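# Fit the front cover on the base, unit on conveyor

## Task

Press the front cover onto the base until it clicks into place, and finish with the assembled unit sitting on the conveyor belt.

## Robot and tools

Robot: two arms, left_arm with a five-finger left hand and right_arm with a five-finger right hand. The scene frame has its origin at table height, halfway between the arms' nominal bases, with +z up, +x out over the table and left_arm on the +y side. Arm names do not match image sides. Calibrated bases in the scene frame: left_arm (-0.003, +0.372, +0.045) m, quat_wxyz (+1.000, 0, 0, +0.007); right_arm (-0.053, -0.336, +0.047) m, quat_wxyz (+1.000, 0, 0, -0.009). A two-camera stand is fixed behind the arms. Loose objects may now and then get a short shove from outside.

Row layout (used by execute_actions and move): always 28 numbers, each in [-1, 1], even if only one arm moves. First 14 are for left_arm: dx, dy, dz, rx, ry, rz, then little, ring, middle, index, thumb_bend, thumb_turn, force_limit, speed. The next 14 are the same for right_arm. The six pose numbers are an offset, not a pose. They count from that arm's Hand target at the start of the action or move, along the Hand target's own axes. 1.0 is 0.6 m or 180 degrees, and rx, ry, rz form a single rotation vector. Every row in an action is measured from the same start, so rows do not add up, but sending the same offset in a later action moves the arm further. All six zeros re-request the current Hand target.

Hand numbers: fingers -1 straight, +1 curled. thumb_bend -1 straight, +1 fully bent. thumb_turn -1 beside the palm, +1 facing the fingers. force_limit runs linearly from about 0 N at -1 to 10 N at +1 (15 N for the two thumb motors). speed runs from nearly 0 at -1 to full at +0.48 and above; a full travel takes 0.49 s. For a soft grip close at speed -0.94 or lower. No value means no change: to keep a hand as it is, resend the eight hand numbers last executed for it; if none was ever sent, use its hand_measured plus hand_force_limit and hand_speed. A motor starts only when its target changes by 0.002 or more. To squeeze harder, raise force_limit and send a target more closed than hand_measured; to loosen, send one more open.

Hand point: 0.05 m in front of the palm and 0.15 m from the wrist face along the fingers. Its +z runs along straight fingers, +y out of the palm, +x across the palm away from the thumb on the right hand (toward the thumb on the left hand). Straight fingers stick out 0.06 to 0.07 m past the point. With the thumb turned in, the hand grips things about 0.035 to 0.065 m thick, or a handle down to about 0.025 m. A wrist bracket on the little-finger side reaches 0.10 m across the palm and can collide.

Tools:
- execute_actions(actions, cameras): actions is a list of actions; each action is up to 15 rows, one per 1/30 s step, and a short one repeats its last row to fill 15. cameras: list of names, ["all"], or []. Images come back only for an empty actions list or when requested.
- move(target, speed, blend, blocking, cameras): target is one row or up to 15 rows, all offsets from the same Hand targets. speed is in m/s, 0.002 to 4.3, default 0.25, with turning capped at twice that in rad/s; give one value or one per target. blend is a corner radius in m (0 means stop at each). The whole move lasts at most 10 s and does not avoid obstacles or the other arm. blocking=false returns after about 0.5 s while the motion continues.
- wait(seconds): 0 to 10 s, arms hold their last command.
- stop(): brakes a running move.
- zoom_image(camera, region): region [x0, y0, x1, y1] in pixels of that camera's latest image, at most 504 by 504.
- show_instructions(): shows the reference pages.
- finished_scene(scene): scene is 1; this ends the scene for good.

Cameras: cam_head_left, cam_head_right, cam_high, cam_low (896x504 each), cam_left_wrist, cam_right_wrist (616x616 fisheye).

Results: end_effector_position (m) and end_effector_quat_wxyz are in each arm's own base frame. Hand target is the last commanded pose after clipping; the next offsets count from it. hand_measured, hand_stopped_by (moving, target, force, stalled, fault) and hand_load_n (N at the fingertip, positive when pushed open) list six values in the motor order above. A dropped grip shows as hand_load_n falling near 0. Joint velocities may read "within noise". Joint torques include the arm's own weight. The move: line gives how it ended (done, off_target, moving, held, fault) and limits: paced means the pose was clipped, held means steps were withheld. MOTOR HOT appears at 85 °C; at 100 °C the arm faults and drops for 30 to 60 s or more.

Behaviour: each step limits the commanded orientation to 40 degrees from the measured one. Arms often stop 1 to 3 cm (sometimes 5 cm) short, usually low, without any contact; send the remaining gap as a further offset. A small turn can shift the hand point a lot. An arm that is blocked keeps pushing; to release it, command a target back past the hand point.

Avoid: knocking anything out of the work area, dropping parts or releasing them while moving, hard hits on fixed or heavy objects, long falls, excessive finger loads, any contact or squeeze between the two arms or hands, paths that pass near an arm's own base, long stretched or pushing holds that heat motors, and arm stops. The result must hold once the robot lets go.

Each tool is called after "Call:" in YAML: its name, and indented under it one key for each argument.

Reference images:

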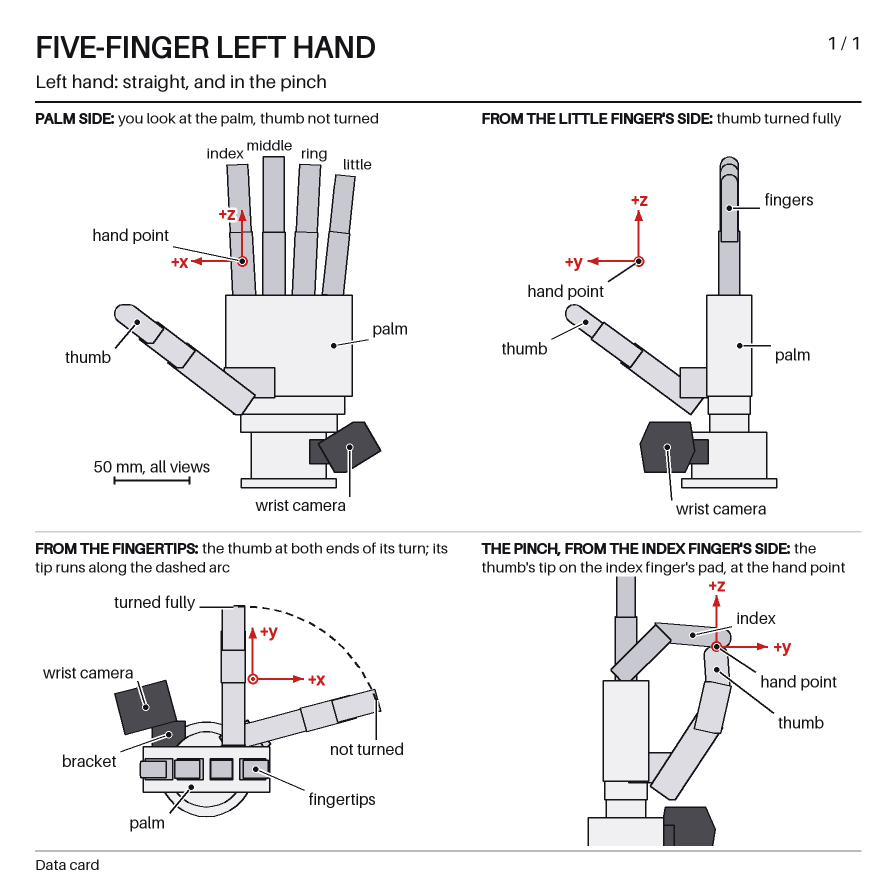

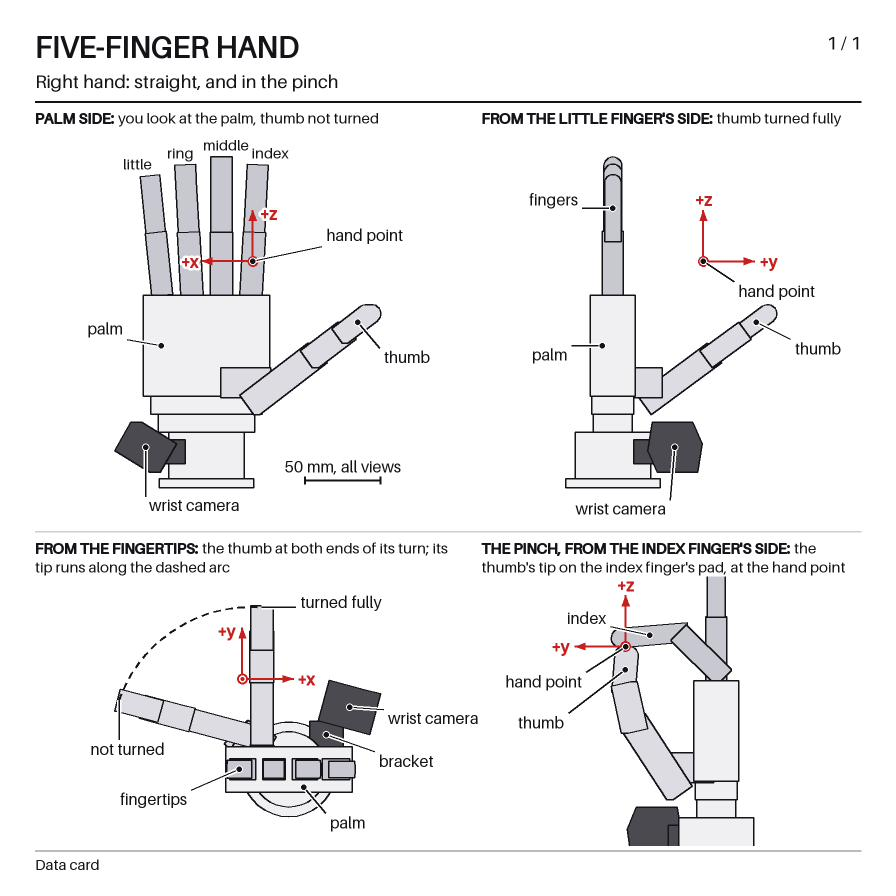

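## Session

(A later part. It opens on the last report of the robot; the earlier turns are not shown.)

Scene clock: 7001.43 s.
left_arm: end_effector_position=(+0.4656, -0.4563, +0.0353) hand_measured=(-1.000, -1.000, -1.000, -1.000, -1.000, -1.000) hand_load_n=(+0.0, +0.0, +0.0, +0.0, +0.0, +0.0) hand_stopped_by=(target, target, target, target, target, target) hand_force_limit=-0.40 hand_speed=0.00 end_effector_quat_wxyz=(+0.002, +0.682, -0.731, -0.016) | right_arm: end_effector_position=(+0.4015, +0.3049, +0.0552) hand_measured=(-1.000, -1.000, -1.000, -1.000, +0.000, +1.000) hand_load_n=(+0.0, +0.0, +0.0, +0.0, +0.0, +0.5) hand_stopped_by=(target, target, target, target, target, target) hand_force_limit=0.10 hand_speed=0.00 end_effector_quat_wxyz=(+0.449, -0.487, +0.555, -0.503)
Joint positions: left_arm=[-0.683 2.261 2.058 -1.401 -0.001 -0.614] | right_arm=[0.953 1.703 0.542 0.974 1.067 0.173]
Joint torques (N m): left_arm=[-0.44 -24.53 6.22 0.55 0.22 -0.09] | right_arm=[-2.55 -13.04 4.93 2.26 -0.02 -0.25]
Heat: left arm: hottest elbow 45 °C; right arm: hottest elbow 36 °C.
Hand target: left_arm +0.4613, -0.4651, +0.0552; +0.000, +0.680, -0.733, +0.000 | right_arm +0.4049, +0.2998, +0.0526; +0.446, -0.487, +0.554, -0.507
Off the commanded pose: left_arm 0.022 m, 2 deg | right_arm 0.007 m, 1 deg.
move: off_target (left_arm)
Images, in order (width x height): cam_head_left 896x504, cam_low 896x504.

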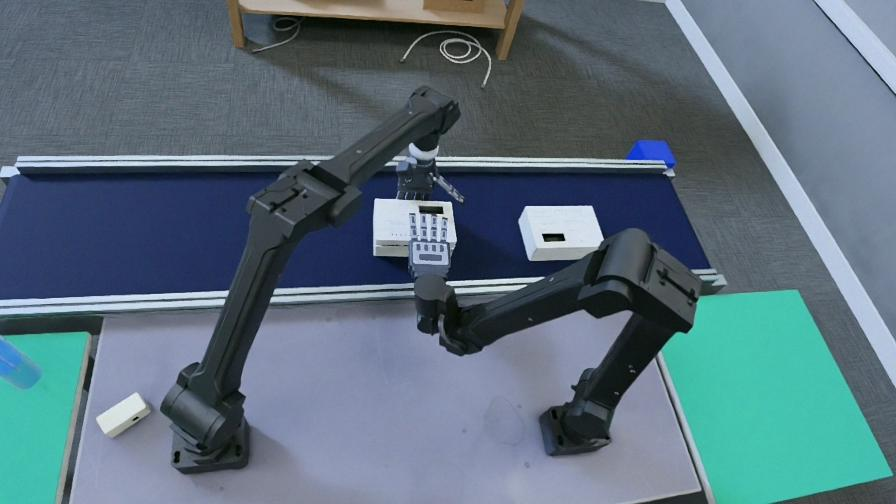

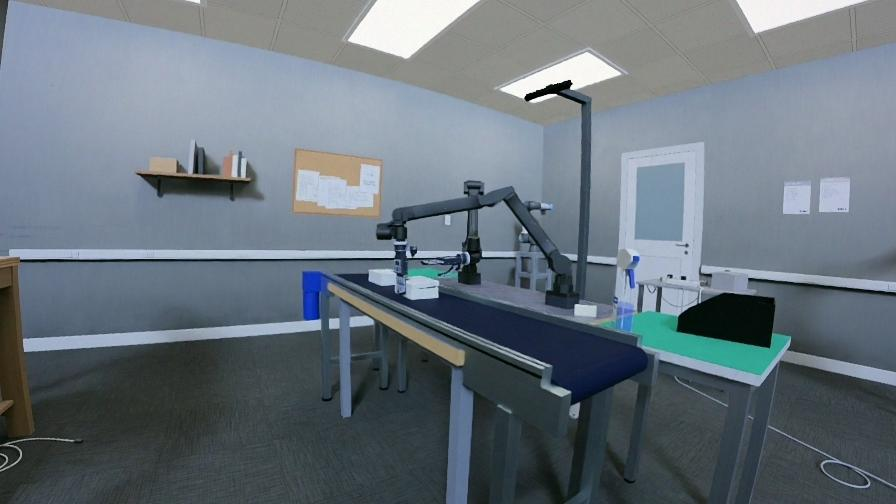

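Call:
move:
  target: [0,0,0,0,0,0,-1,-1,-1,-1,-1,-1,-0.4,0,-0.0096,0.0002,0.0747,0,0,0,-1,-1,-1,-1,0,1,0.1,0]
  speed: 0.04
  cameras: ["cam_head_left","cam_low","cam_right_wrist"]

Call:
zoom_image:
  camera: "cam_right_wrist"
  region: [280, 150, 460, 410]

Call:
zoom_image:
  camera: "cam_low"
  region: [380, 245, 450, 305]

Call:
zoom_image:
  camera: "cam_head_left"
  region: [360, 170, 470, 260]

Scene clock: 7020.77 s.
left_arm: end_effector_position=(+0.4656, -0.4563, +0.0353) hand_measured=(-1.000, -1.000, -1.000, -1.000, -1.000, -1.000) hand_load_n=(+0.0, +0.0, +0.0, +0.0, +0.0, +0.0) hand_stopped_by=(target, target, target, target, target, target) hand_force_limit=-0.40 hand_speed=0.00 end_effector_quat_wxyz=(+0.002, +0.682, -0.731, -0.016) | right_arm: end_effector_position=(+0.4384, +0.2960, +0.0474) hand_measured=(-1.000, -1.000, -1.000, -1.000, +0.000, +1.000) hand_load_n=(+0.0, +0.0, +0.0, +0.0, +0.0, +0.0) hand_stopped_by=(target, target, target, target, target, target) hand_force_limit=0.10 hand_speed=0.00 end_effector_quat_wxyz=(+0.443, -0.493, +0.554, -0.504)
Joint positions: left_arm=[-0.683 2.261 2.058 -1.401 -0.001 -0.614] | right_arm=[0.86 1.752 0.589 0.984 0.975 0.143]
Joint torques (N m): left_arm=[-0.56 -24.7 6.17 0.5 0.2 -0.09] | right_arm=[-2.55 -12.81 7.64 2.28 -0.07 -0.18]
Heat: left arm: hottest elbow 44 °C; right arm: hottest shoulder 35 °C.
Hand target: left_arm +0.4613, -0.4651, +0.0552; +0.000, +0.680, -0.733, +0.000 | right_arm +0.4498, +0.2998, +0.0485; +0.446, -0.487, +0.554, -0.507
Off the commanded pose: left_arm 0.022 m, 2 deg | right_arm 0.012 m, 1 deg.
move: off_target (left_arm, right_arm)
Images, in order (width x height): cam_head_left 896x504, cam_low 896x504, cam_right_wrist 616x616.

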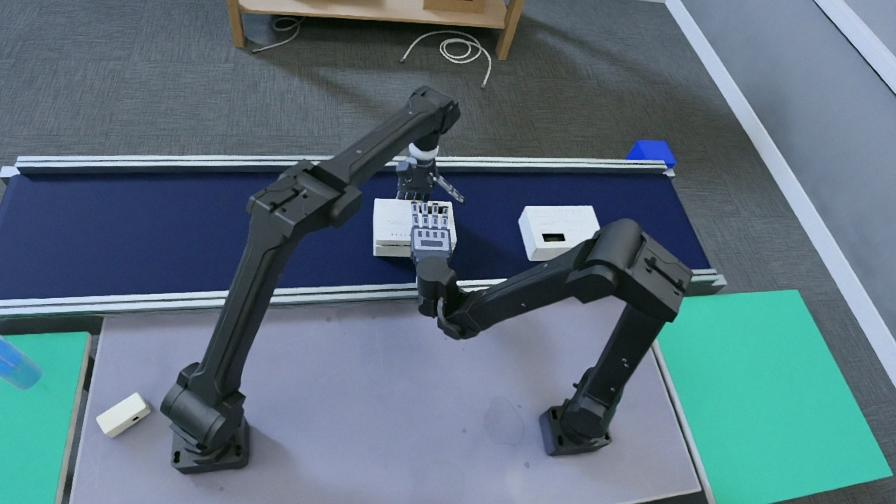

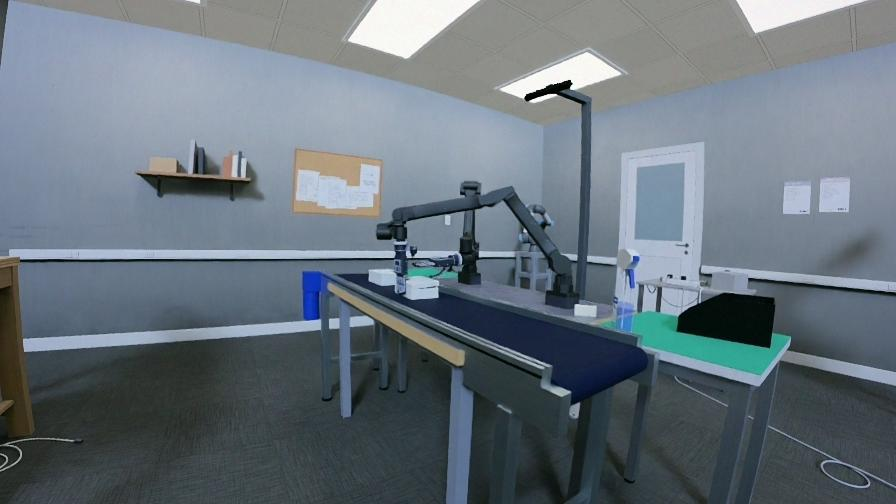

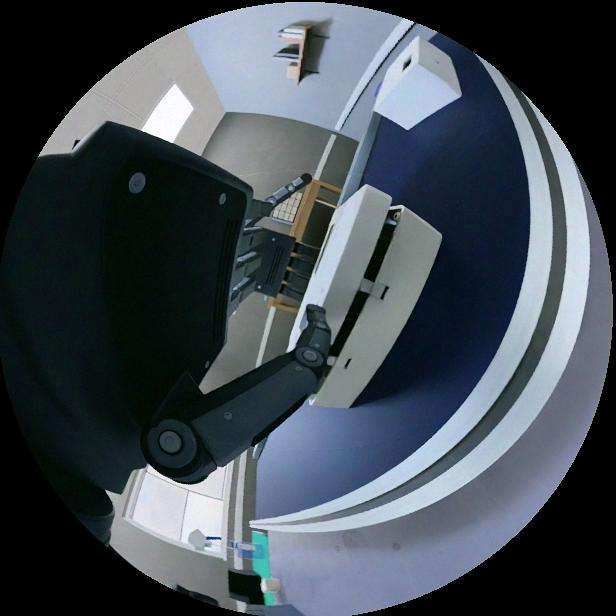

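Scaled by 1.938 from the camera's 616x616 image, which has a finer 880x880 frame.

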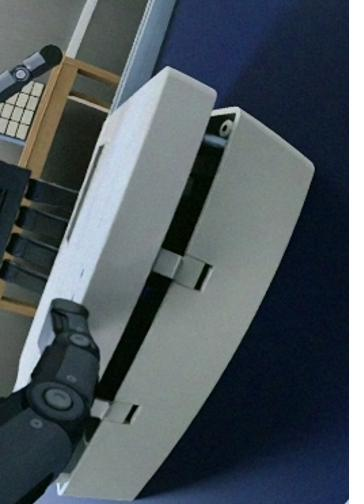

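Scaled by 7.200 from the camera's 896x504 image, which has a finer 1280x720 frame.

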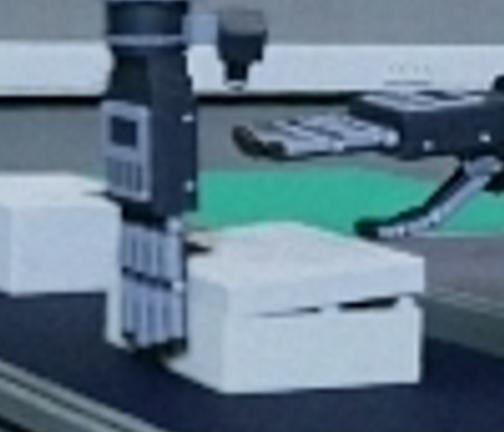

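Scaled by 4.582 from the camera's 896x504 image, which has a finer 1280x720 frame.

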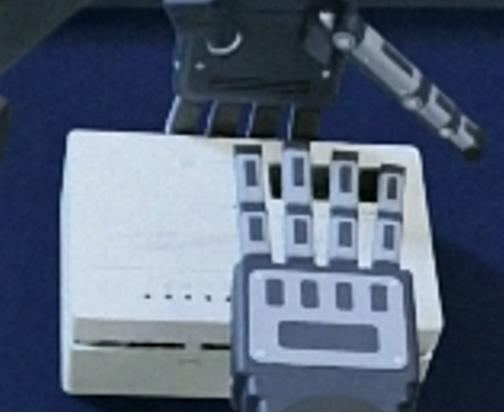

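Call:
zoom_image:
  camera: "cam_right_wrist"
  region: [355, 265, 405, 315]

Call:
zoom_image:
  camera: "cam_right_wrist"
  region: [315, 335, 365, 385]

Scaled by 10.080 from the camera's 616x616 image, which has a finer 880x880 frame.

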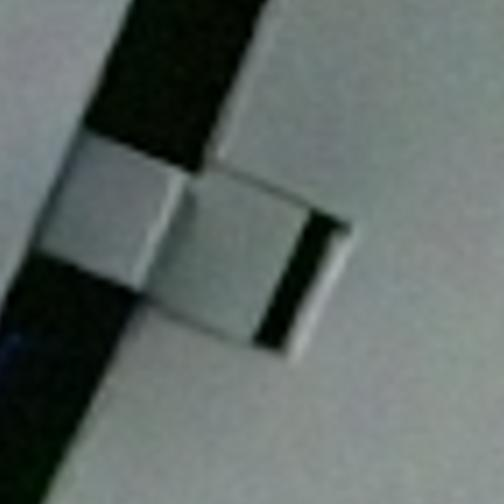

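Scaled by 10.080 from the camera's 616x616 image, which has a finer 880x880 frame.

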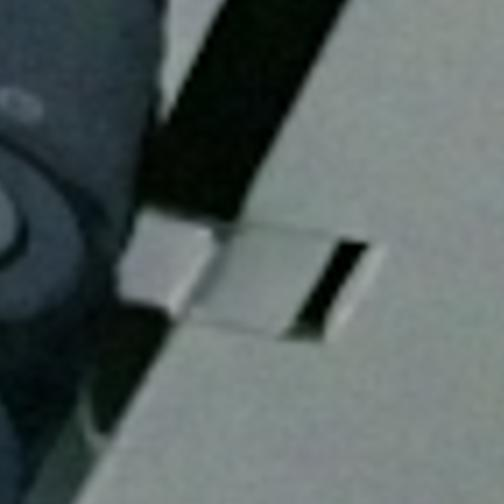

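Call:
move:
  target: [0,0,0,0,0,0,-1,-1,-1,-1,-1,-1,-0.4,0,-0.0026,-0.0017,0.0198,0,0,0,-1,-1,-1,-1,0,1,0.1,0]
  speed: 0.03
  cameras: ["cam_head_left","cam_low","cam_right_wrist"]

Call:
zoom_image:
  camera: "cam_right_wrist"
  region: [280, 150, 460, 410]

Call:
zoom_image:
  camera: "cam_head_left"
  region: [360, 170, 470, 260]

Scene clock: 7034.57 s.
left_arm: end_effector_position=(+0.4656, -0.4563, +0.0353) hand_measured=(-1.000, -1.000, -1.000, -1.000, -1.000, -1.000) hand_load_n=(+0.0, +0.0, +0.0, +0.0, +0.0, +0.0) hand_stopped_by=(target, target, target, target, target, target) hand_force_limit=-0.40 hand_speed=0.00 end_effector_quat_wxyz=(+0.002, +0.682, -0.731, -0.016) | right_arm: end_effector_position=(+0.4505, +0.2967, +0.0487) hand_measured=(-1.000, -1.000, -1.000, -1.000, +0.000, +1.000) hand_load_n=(+0.0, +0.0, +0.0, +0.0, +0.0, +0.0) hand_stopped_by=(target, target, target, target, target, target) hand_force_limit=0.10 hand_speed=0.00 end_effector_quat_wxyz=(+0.445, -0.491, +0.554, -0.503)
Joint positions: left_arm=[-0.683 2.261 2.058 -1.401 -0.001 -0.614] | right_arm=[0.838 1.763 0.611 0.984 0.953 0.137]
Joint torques (N m): left_arm=[-0.67 -24.7 6.22 0.42 0.2 -0.11] | right_arm=[-2.55 -13.1 7.82 2.17 -0.06 -0.23]
Heat: left arm: hottest elbow 44 °C; right arm: hottest elbow 36 °C.
Hand target: left_arm +0.4613, -0.4651, +0.0552; +0.000, +0.680, -0.733, +0.000 | right_arm +0.4619, +0.2998, +0.0486; +0.446, -0.487, +0.554, -0.507
Off the commanded pose: left_arm 0.022 m, 2 deg | right_arm 0.012 m, 1 deg.
move: off_target (left_arm, right_arm)
Images, in order (width x height): cam_head_left 896x504, cam_low 896x504, cam_right_wrist 616x616.

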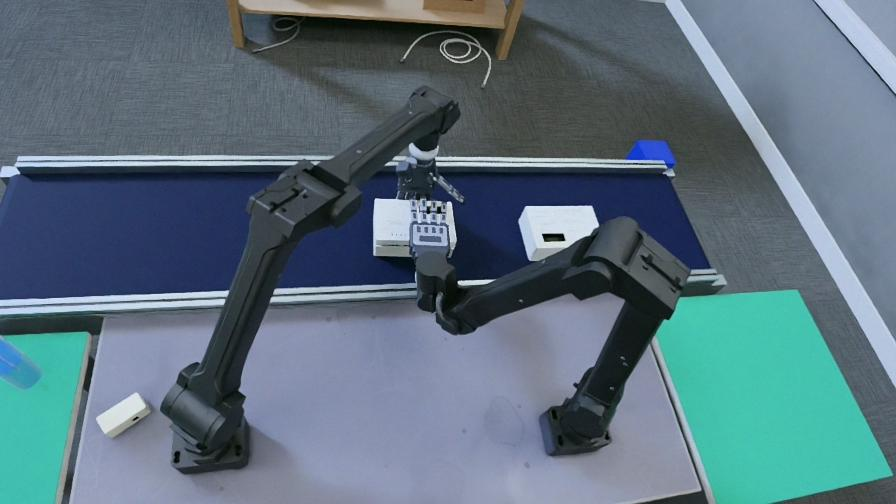

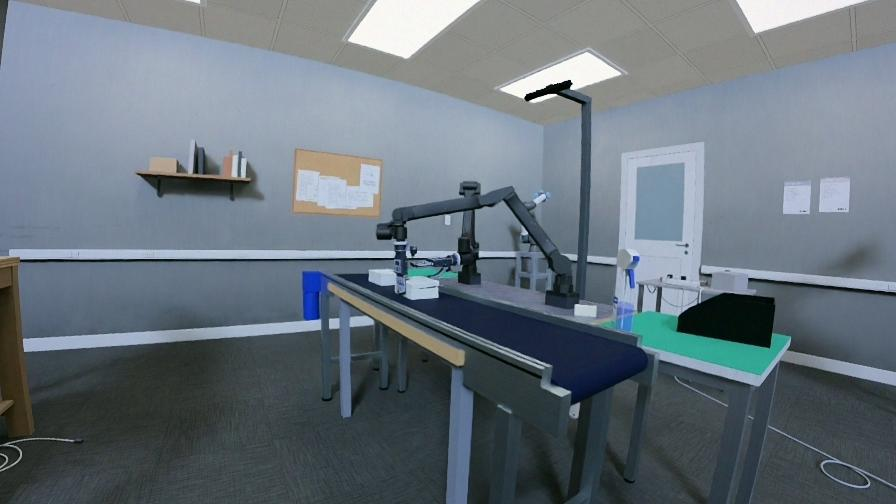

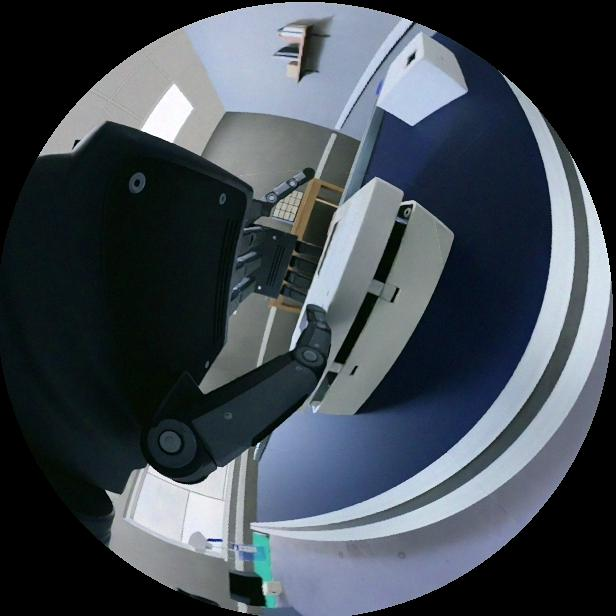

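Scaled by 1.938 from the camera's 616x616 image, which has a finer 880x880 frame.

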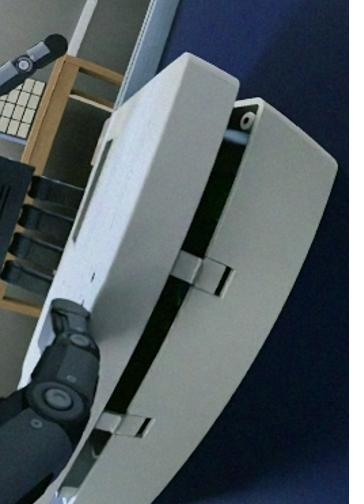

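Scaled by 4.582 from the camera's 896x504 image, which has a finer 1280x720 frame.

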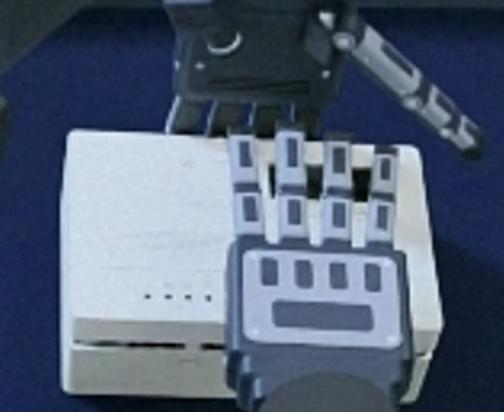

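Call:
zoom_image:
  camera: "cam_low"
  region: [405, 250, 455, 300]

Call:
zoom_image:
  camera: "cam_right_wrist"
  region: [290, 290, 350, 350]

Scaled by 10.080 from the camera's 896x504 image, which has a finer 1280x720 frame.

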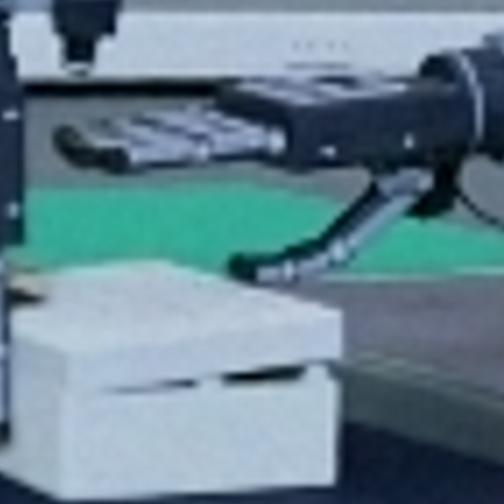

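Scaled by 8.400 from the camera's 616x616 image, which has a finer 880x880 frame.

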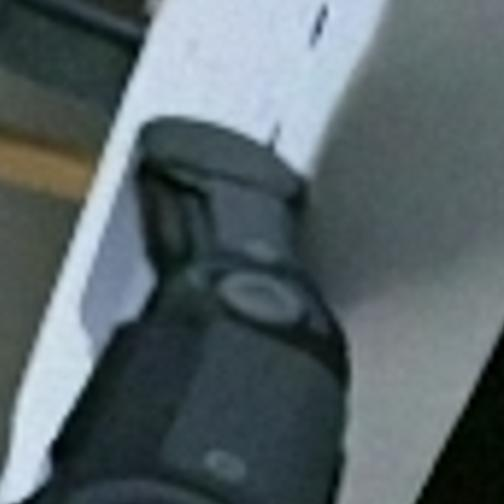

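Call:
move:
  target:
    - [0,0,0,0,0,0,-1,-1,-1,-1,-1,-1,-0.4,0,0.0060,0.0030,-0.0415,0,0,0,-1,-1,-1,-1,0,1,0.1,0]
    - [0,0,0,0,0,0,-1,-1,-1,-1,-1,-1,-0.4,0,0.0060,0.0262,-0.0395,0,0,0,-1,-1,-1,-1,0,1,0.1,0]
    - [0,0,0,0,0,0,-1,-1,-1,-1,-1,-1,-0.4,0,0,0.0232,-0.0060,0,0,0,-1,-1,-1,-1,0,1,0.1,0]
  speed: 0.04
  cameras: ["cam_head_left","cam_low","cam_right_wrist"]

Call:
zoom_image:
  camera: "cam_low"
  region: [405, 250, 455, 300]

Call:
zoom_image:
  camera: "cam_right_wrist"
  region: [280, 150, 460, 410]

Scene clock: 7076.73 s.
left_arm: end_effector_position=(+0.4659, -0.4565, +0.0352) hand_measured=(-1.000, -1.000, -1.000, -1.000, -1.000, -1.000) hand_load_n=(+0.0, +0.0, +0.0, +0.0, +0.0, +0.0) hand_stopped_by=(target, target, target, target, target, target) hand_force_limit=-0.40 hand_speed=0.00 end_effector_quat_wxyz=(+0.001, +0.682, -0.731, -0.016) | right_arm: end_effector_position=(+0.4442, +0.2980, +0.0355) hand_measured=(-1.000, -1.000, -1.000, -1.000, +0.000, +1.000) hand_load_n=(+0.0, +0.0, +0.0, +0.0, +0.5, -0.5) hand_stopped_by=(target, target, target, target, target, target) hand_force_limit=0.10 hand_speed=0.00 end_effector_quat_wxyz=(+0.446, -0.492, +0.553, -0.503)
Joint positions: left_arm=[-0.683 2.261 2.058 -1.399 -0.001 -0.615] | right_arm=[0.851 1.804 0.6 1.035 0.962 0.137]
Joint torques (N m): left_arm=[-0.79 -24.59 6.22 0.46 0.22 -0.1] | right_arm=[-2.55 -13.22 7.56 1.92 -0.02 -0.22]
Motor temperatures (°C): left_arm=[27 36 43 27 28 29] | right_arm=[26 35 37 27 26 26]
Heat: left arm: hottest elbow 43 °C; right arm: hottest elbow 37 °C.
Hand target: left_arm +0.4614, -0.4652, +0.0551; +0.000, +0.680, -0.733, +0.000 | right_arm +0.4571, +0.3005, +0.0351; +0.446, -0.487, +0.554, -0.507
Off the commanded pose: left_arm 0.022 m, 2 deg | right_arm 0.013 m, 1 deg.
move: off_target (left_arm, right_arm)
Images, in order (width x height): cam_head_left 896x504, cam_low 896x504, cam_right_wrist 616x616.

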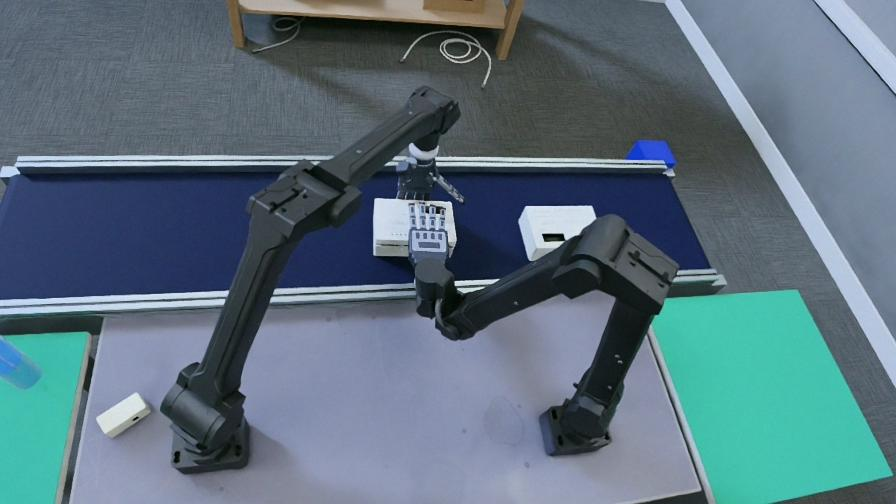

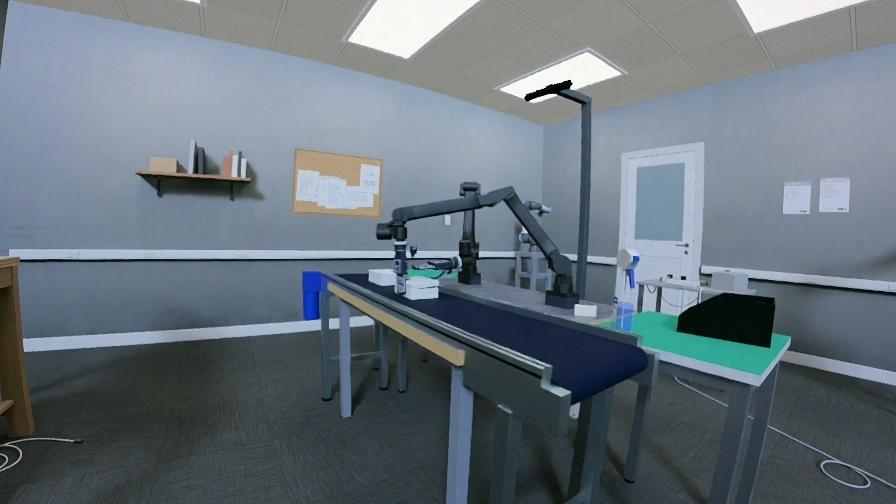

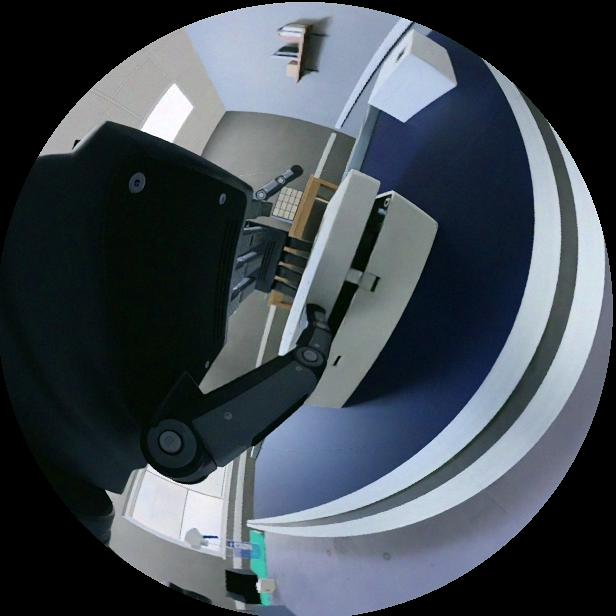

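Scaled by 10.080 from the camera's 896x504 image, which has a finer 1280x720 frame.

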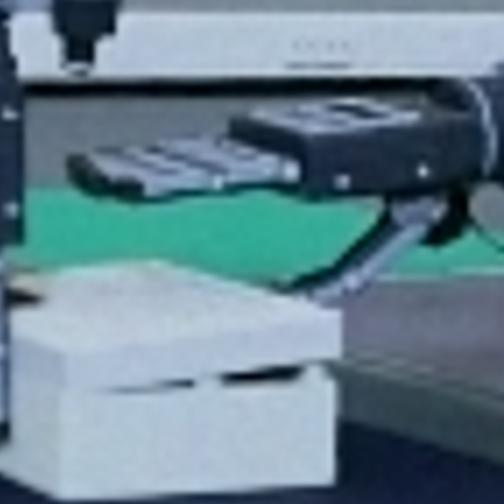

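Scaled by 1.938 from the camera's 616x616 image, which has a finer 880x880 frame.

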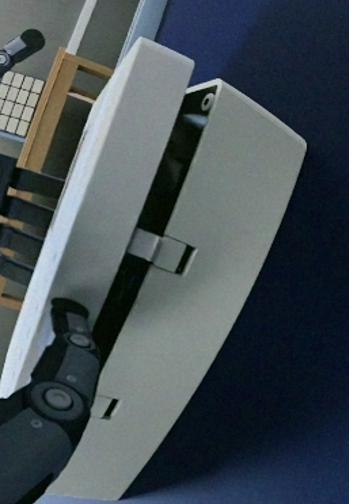

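Call:
move:
  target: [0,0,0,0,0,0,-1,-1,-1,-1,-1,-1,-0.4,0,-0.0022,-0.0014,0.0165,0,0,0,-1,-1,-1,-1,0,1,0.1,0]
  speed: 0.03
  cameras: ["cam_head_left","cam_low","cam_right_wrist"]

Call:
zoom_image:
  camera: "cam_right_wrist"
  region: [280, 150, 460, 410]

Call:
zoom_image:
  camera: "cam_low"
  region: [380, 245, 450, 305]

Scene clock: 7083.70 s.
left_arm: end_effector_position=(+0.4686, -0.4571, +0.0348) hand_measured=(-1.000, -1.000, -1.000, -1.000, -1.000, -1.000) hand_load_n=(+0.0, +0.5, +0.0, -0.5, +0.0, +0.0) hand_stopped_by=(target, target, target, target, target, target) hand_force_limit=-0.40 hand_speed=0.00 end_effector_quat_wxyz=(-0.002, +0.682, -0.731, -0.011) | right_arm: end_effector_position=(+0.4484, +0.2999, +0.0357) hand_measured=(-1.000, -1.000, -1.000, -1.000, +0.000, +1.000) hand_load_n=(+0.0, -0.5, +0.0, +0.0, +0.0, -0.5) hand_stopped_by=(target, target, target, target, target, target) hand_force_limit=0.10 hand_speed=0.00 end_effector_quat_wxyz=(+0.448, -0.495, +0.551, -0.501)
Joint positions: left_arm=[-0.683 2.26 2.058 -1.39 -0.008 -0.615] | right_arm=[0.843 1.808 0.608 1.035 0.946 0.132]
Joint torques (N m): left_arm=[-0.97 -24.64 6.23 0.12 0.46 -0.1] | right_arm=[-3.55 -12.92 8.47 1.76 -0.09 -0.2]
Heat: left arm: hottest elbow 43 °C; right arm: hottest elbow 37 °C.
Hand target: left_arm +0.4614, -0.4652, +0.0553; +0.000, +0.680, -0.733, +0.001 | right_arm +0.4671, +0.3005, +0.0350; +0.446, -0.487, +0.554, -0.507
Off the commanded pose: left_arm 0.023 m, 1 deg | right_arm 0.019 m, 1 deg.
move: off_target (left_arm, right_arm)
Images, in order (width x height): cam_head_left 896x504, cam_low 896x504, cam_right_wrist 616x616.

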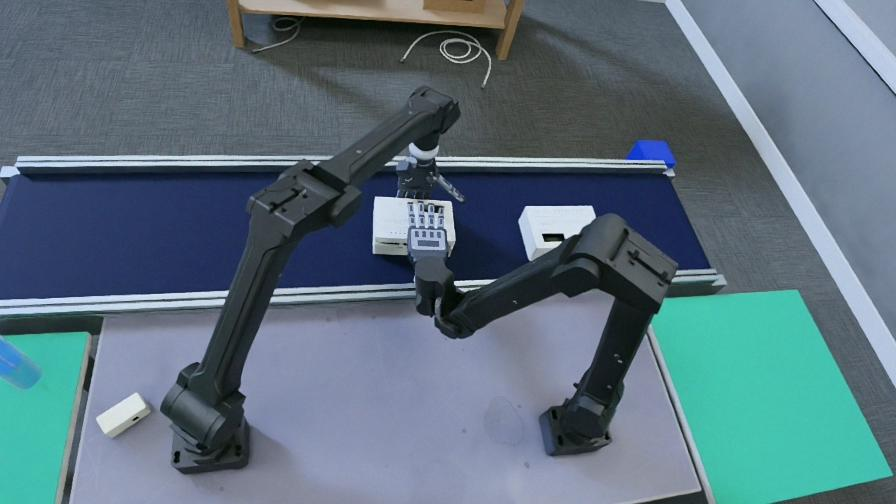

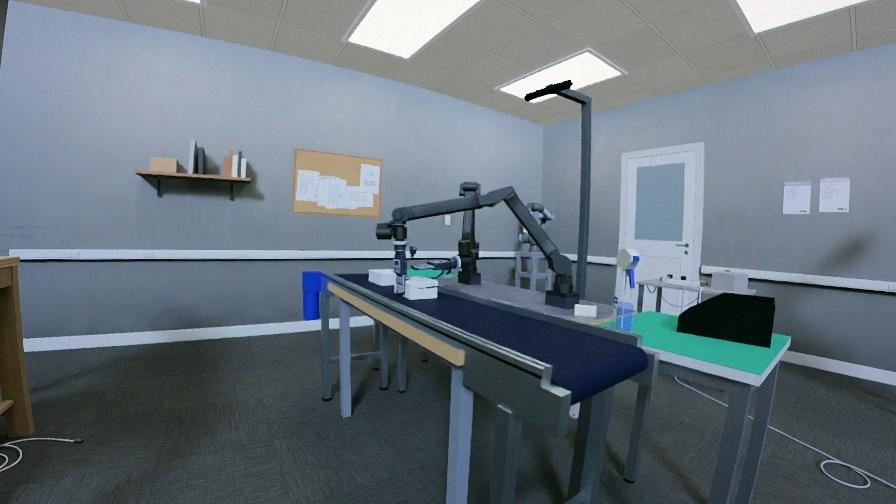

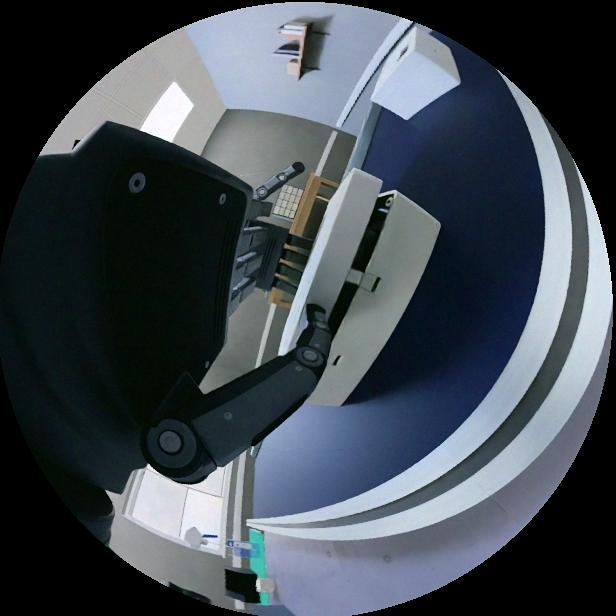

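Scaled by 1.938 from the camera's 616x616 image, which has a finer 880x880 frame.

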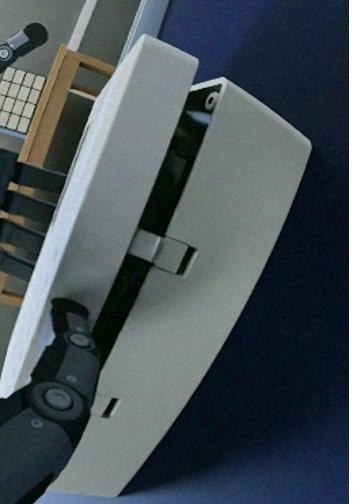

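Scaled by 7.200 from the camera's 896x504 image, which has a finer 1280x720 frame.

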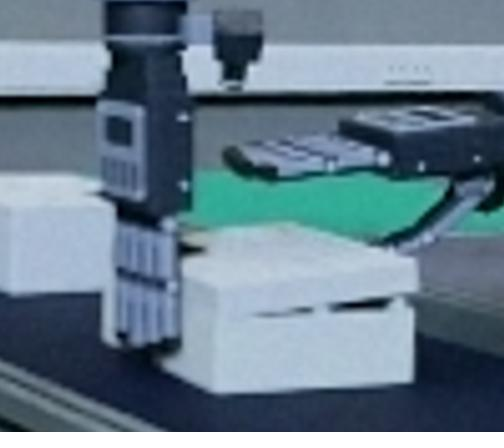

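Call:
move:
  target: [0.0015,0.0199,0,0,0,0,-1,-1,-1,-1,-1,-1,-0.4,0,-0.0026,-0.0017,0.0198,0,0,0,-1,-1,-1,-1,0,1,0.1,0]
  speed: 0.03
  cameras: ["cam_head_left","cam_low","cam_right_wrist"]

Call:
zoom_image:
  camera: "cam_right_wrist"
  region: [280, 150, 460, 410]

Call:
zoom_image:
  camera: "cam_low"
  region: [380, 245, 450, 305]

Call:
zoom_image:
  camera: "cam_head_left"
  region: [360, 170, 470, 260]

Scene clock: 7095.30 s.
left_arm: end_effector_position=(+0.4707, -0.4555, +0.0402) hand_measured=(-1.000, -1.000, -1.000, -1.000, -1.000, -1.000) hand_load_n=(+0.5, +0.0, +0.0, +0.5, +0.0, +0.0) hand_stopped_by=(target, target, target, target, target, target) hand_force_limit=-0.40 hand_speed=0.00 end_effector_quat_wxyz=(-0.011, +0.683, -0.731, +0.005) | right_arm: end_effector_position=(+0.4532, +0.3006, +0.0355) hand_measured=(-1.000, -1.000, -1.000, -1.000, +0.000, +1.000) hand_load_n=(+0.0, +0.0, -0.5, +0.0, -0.5, -1.0) hand_stopped_by=(target, target, target, target, target, target) hand_force_limit=0.10 hand_speed=0.00 end_effector_quat_wxyz=(+0.449, -0.498, +0.548, -0.500)
Joint positions: left_arm=[-0.683 2.228 2.02 -1.351 -0.021 -0.615] | right_arm=[0.833 1.813 0.616 1.035 0.926 0.124]
Joint torques (N m): left_arm=[-1.67 -24.23 5.55 -0.51 0.95 -0.24] | right_arm=[-4.25 -12.57 9.68 1.52 -0.16 -0.2]
Heat: left arm: hottest elbow 43 °C; right arm: hottest elbow 37 °C.
Hand target: left_arm +0.4494, -0.4652, +0.0551; +0.000, +0.680, -0.733, +0.000 | right_arm +0.4791, +0.3005, +0.0350; +0.446, -0.487, +0.554, -0.507
Off the commanded pose: left_arm 0.028 m, 1 deg | right_arm 0.026 m, 2 deg.
move: off_target (left_arm, right_arm)
Images, in order (width x height): cam_head_left 896x504, cam_low 896x504, cam_right_wrist 616x616.

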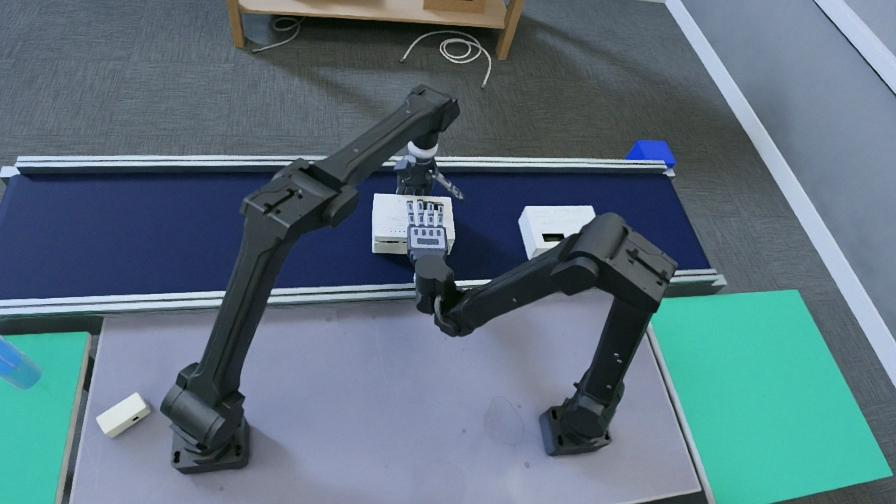

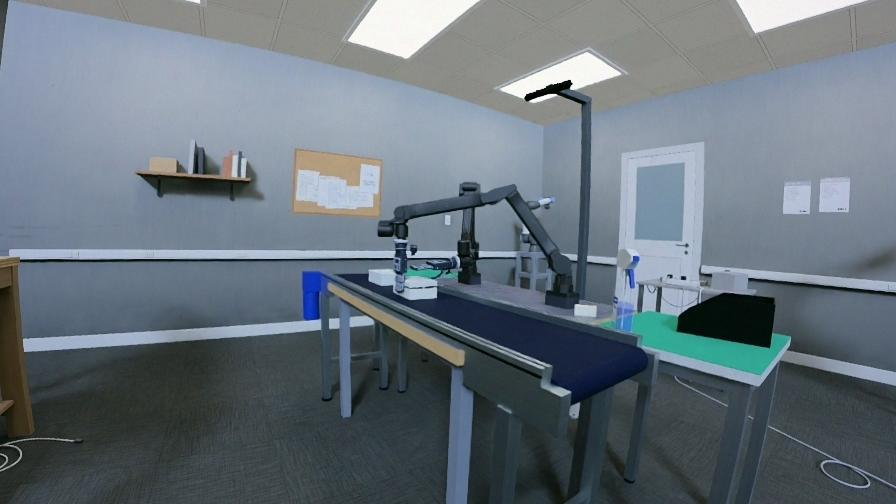

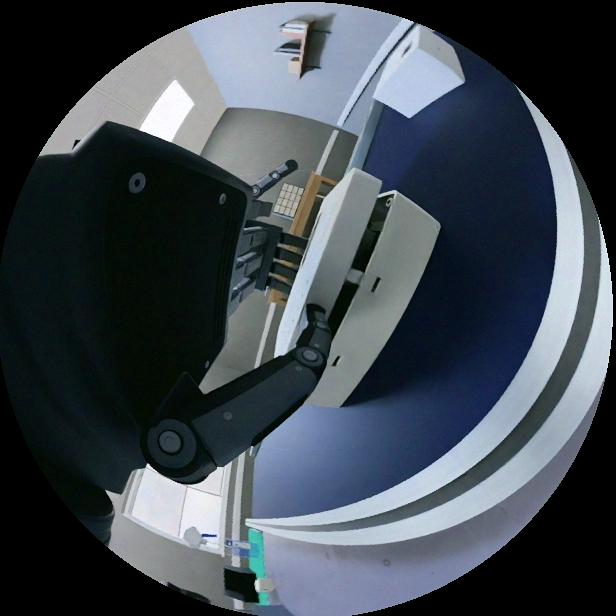

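Scaled by 1.938 from the camera's 616x616 image, which has a finer 880x880 frame.

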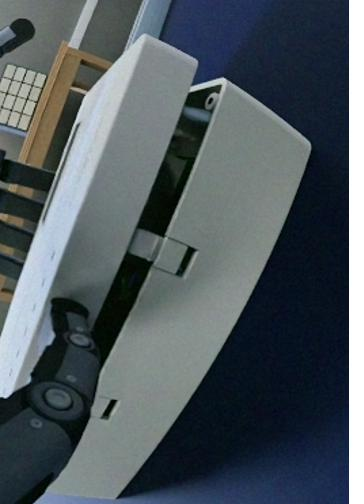

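Scaled by 7.200 from the camera's 896x504 image, which has a finer 1280x720 frame.

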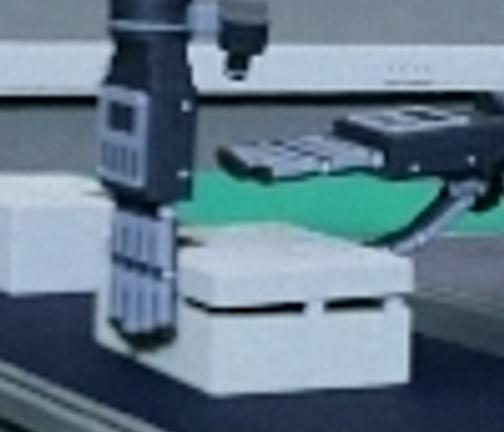

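Scaled by 4.582 from the camera's 896x504 image, which has a finer 1280x720 frame.

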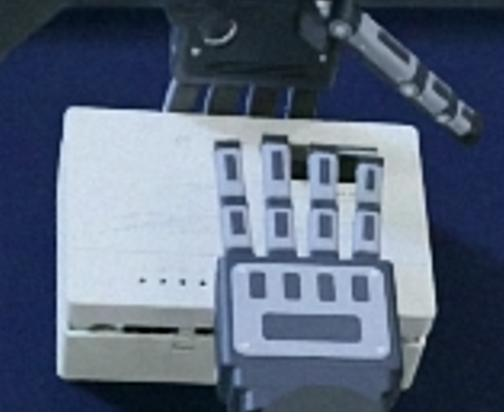

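Call:
zoom_image:
  camera: "cam_right_wrist"
  region: [340, 255, 390, 305]

Call:
zoom_image:
  camera: "cam_low"
  region: [390, 275, 440, 303]

Call:
zoom_image:
  camera: "cam_head_left"
  region: [368, 188, 412, 258]

Scaled by 10.080 from the camera's 616x616 image, which has a finer 880x880 frame.

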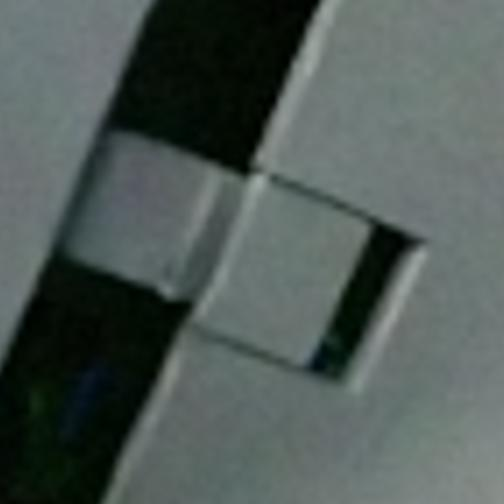

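Scaled by 10.080 from the camera's 896x504 image, which has a finer 1280x720 frame.

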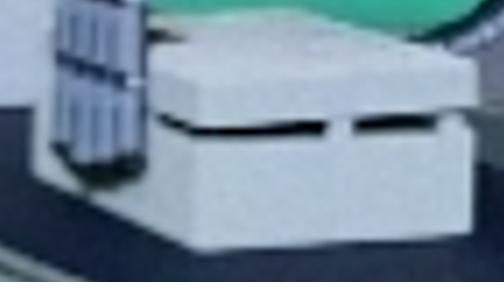

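Scaled by 7.200 from the camera's 896x504 image, which has a finer 1280x720 frame.

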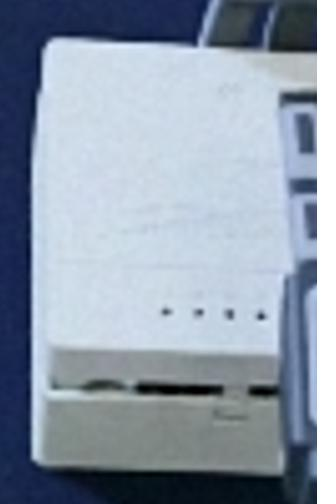

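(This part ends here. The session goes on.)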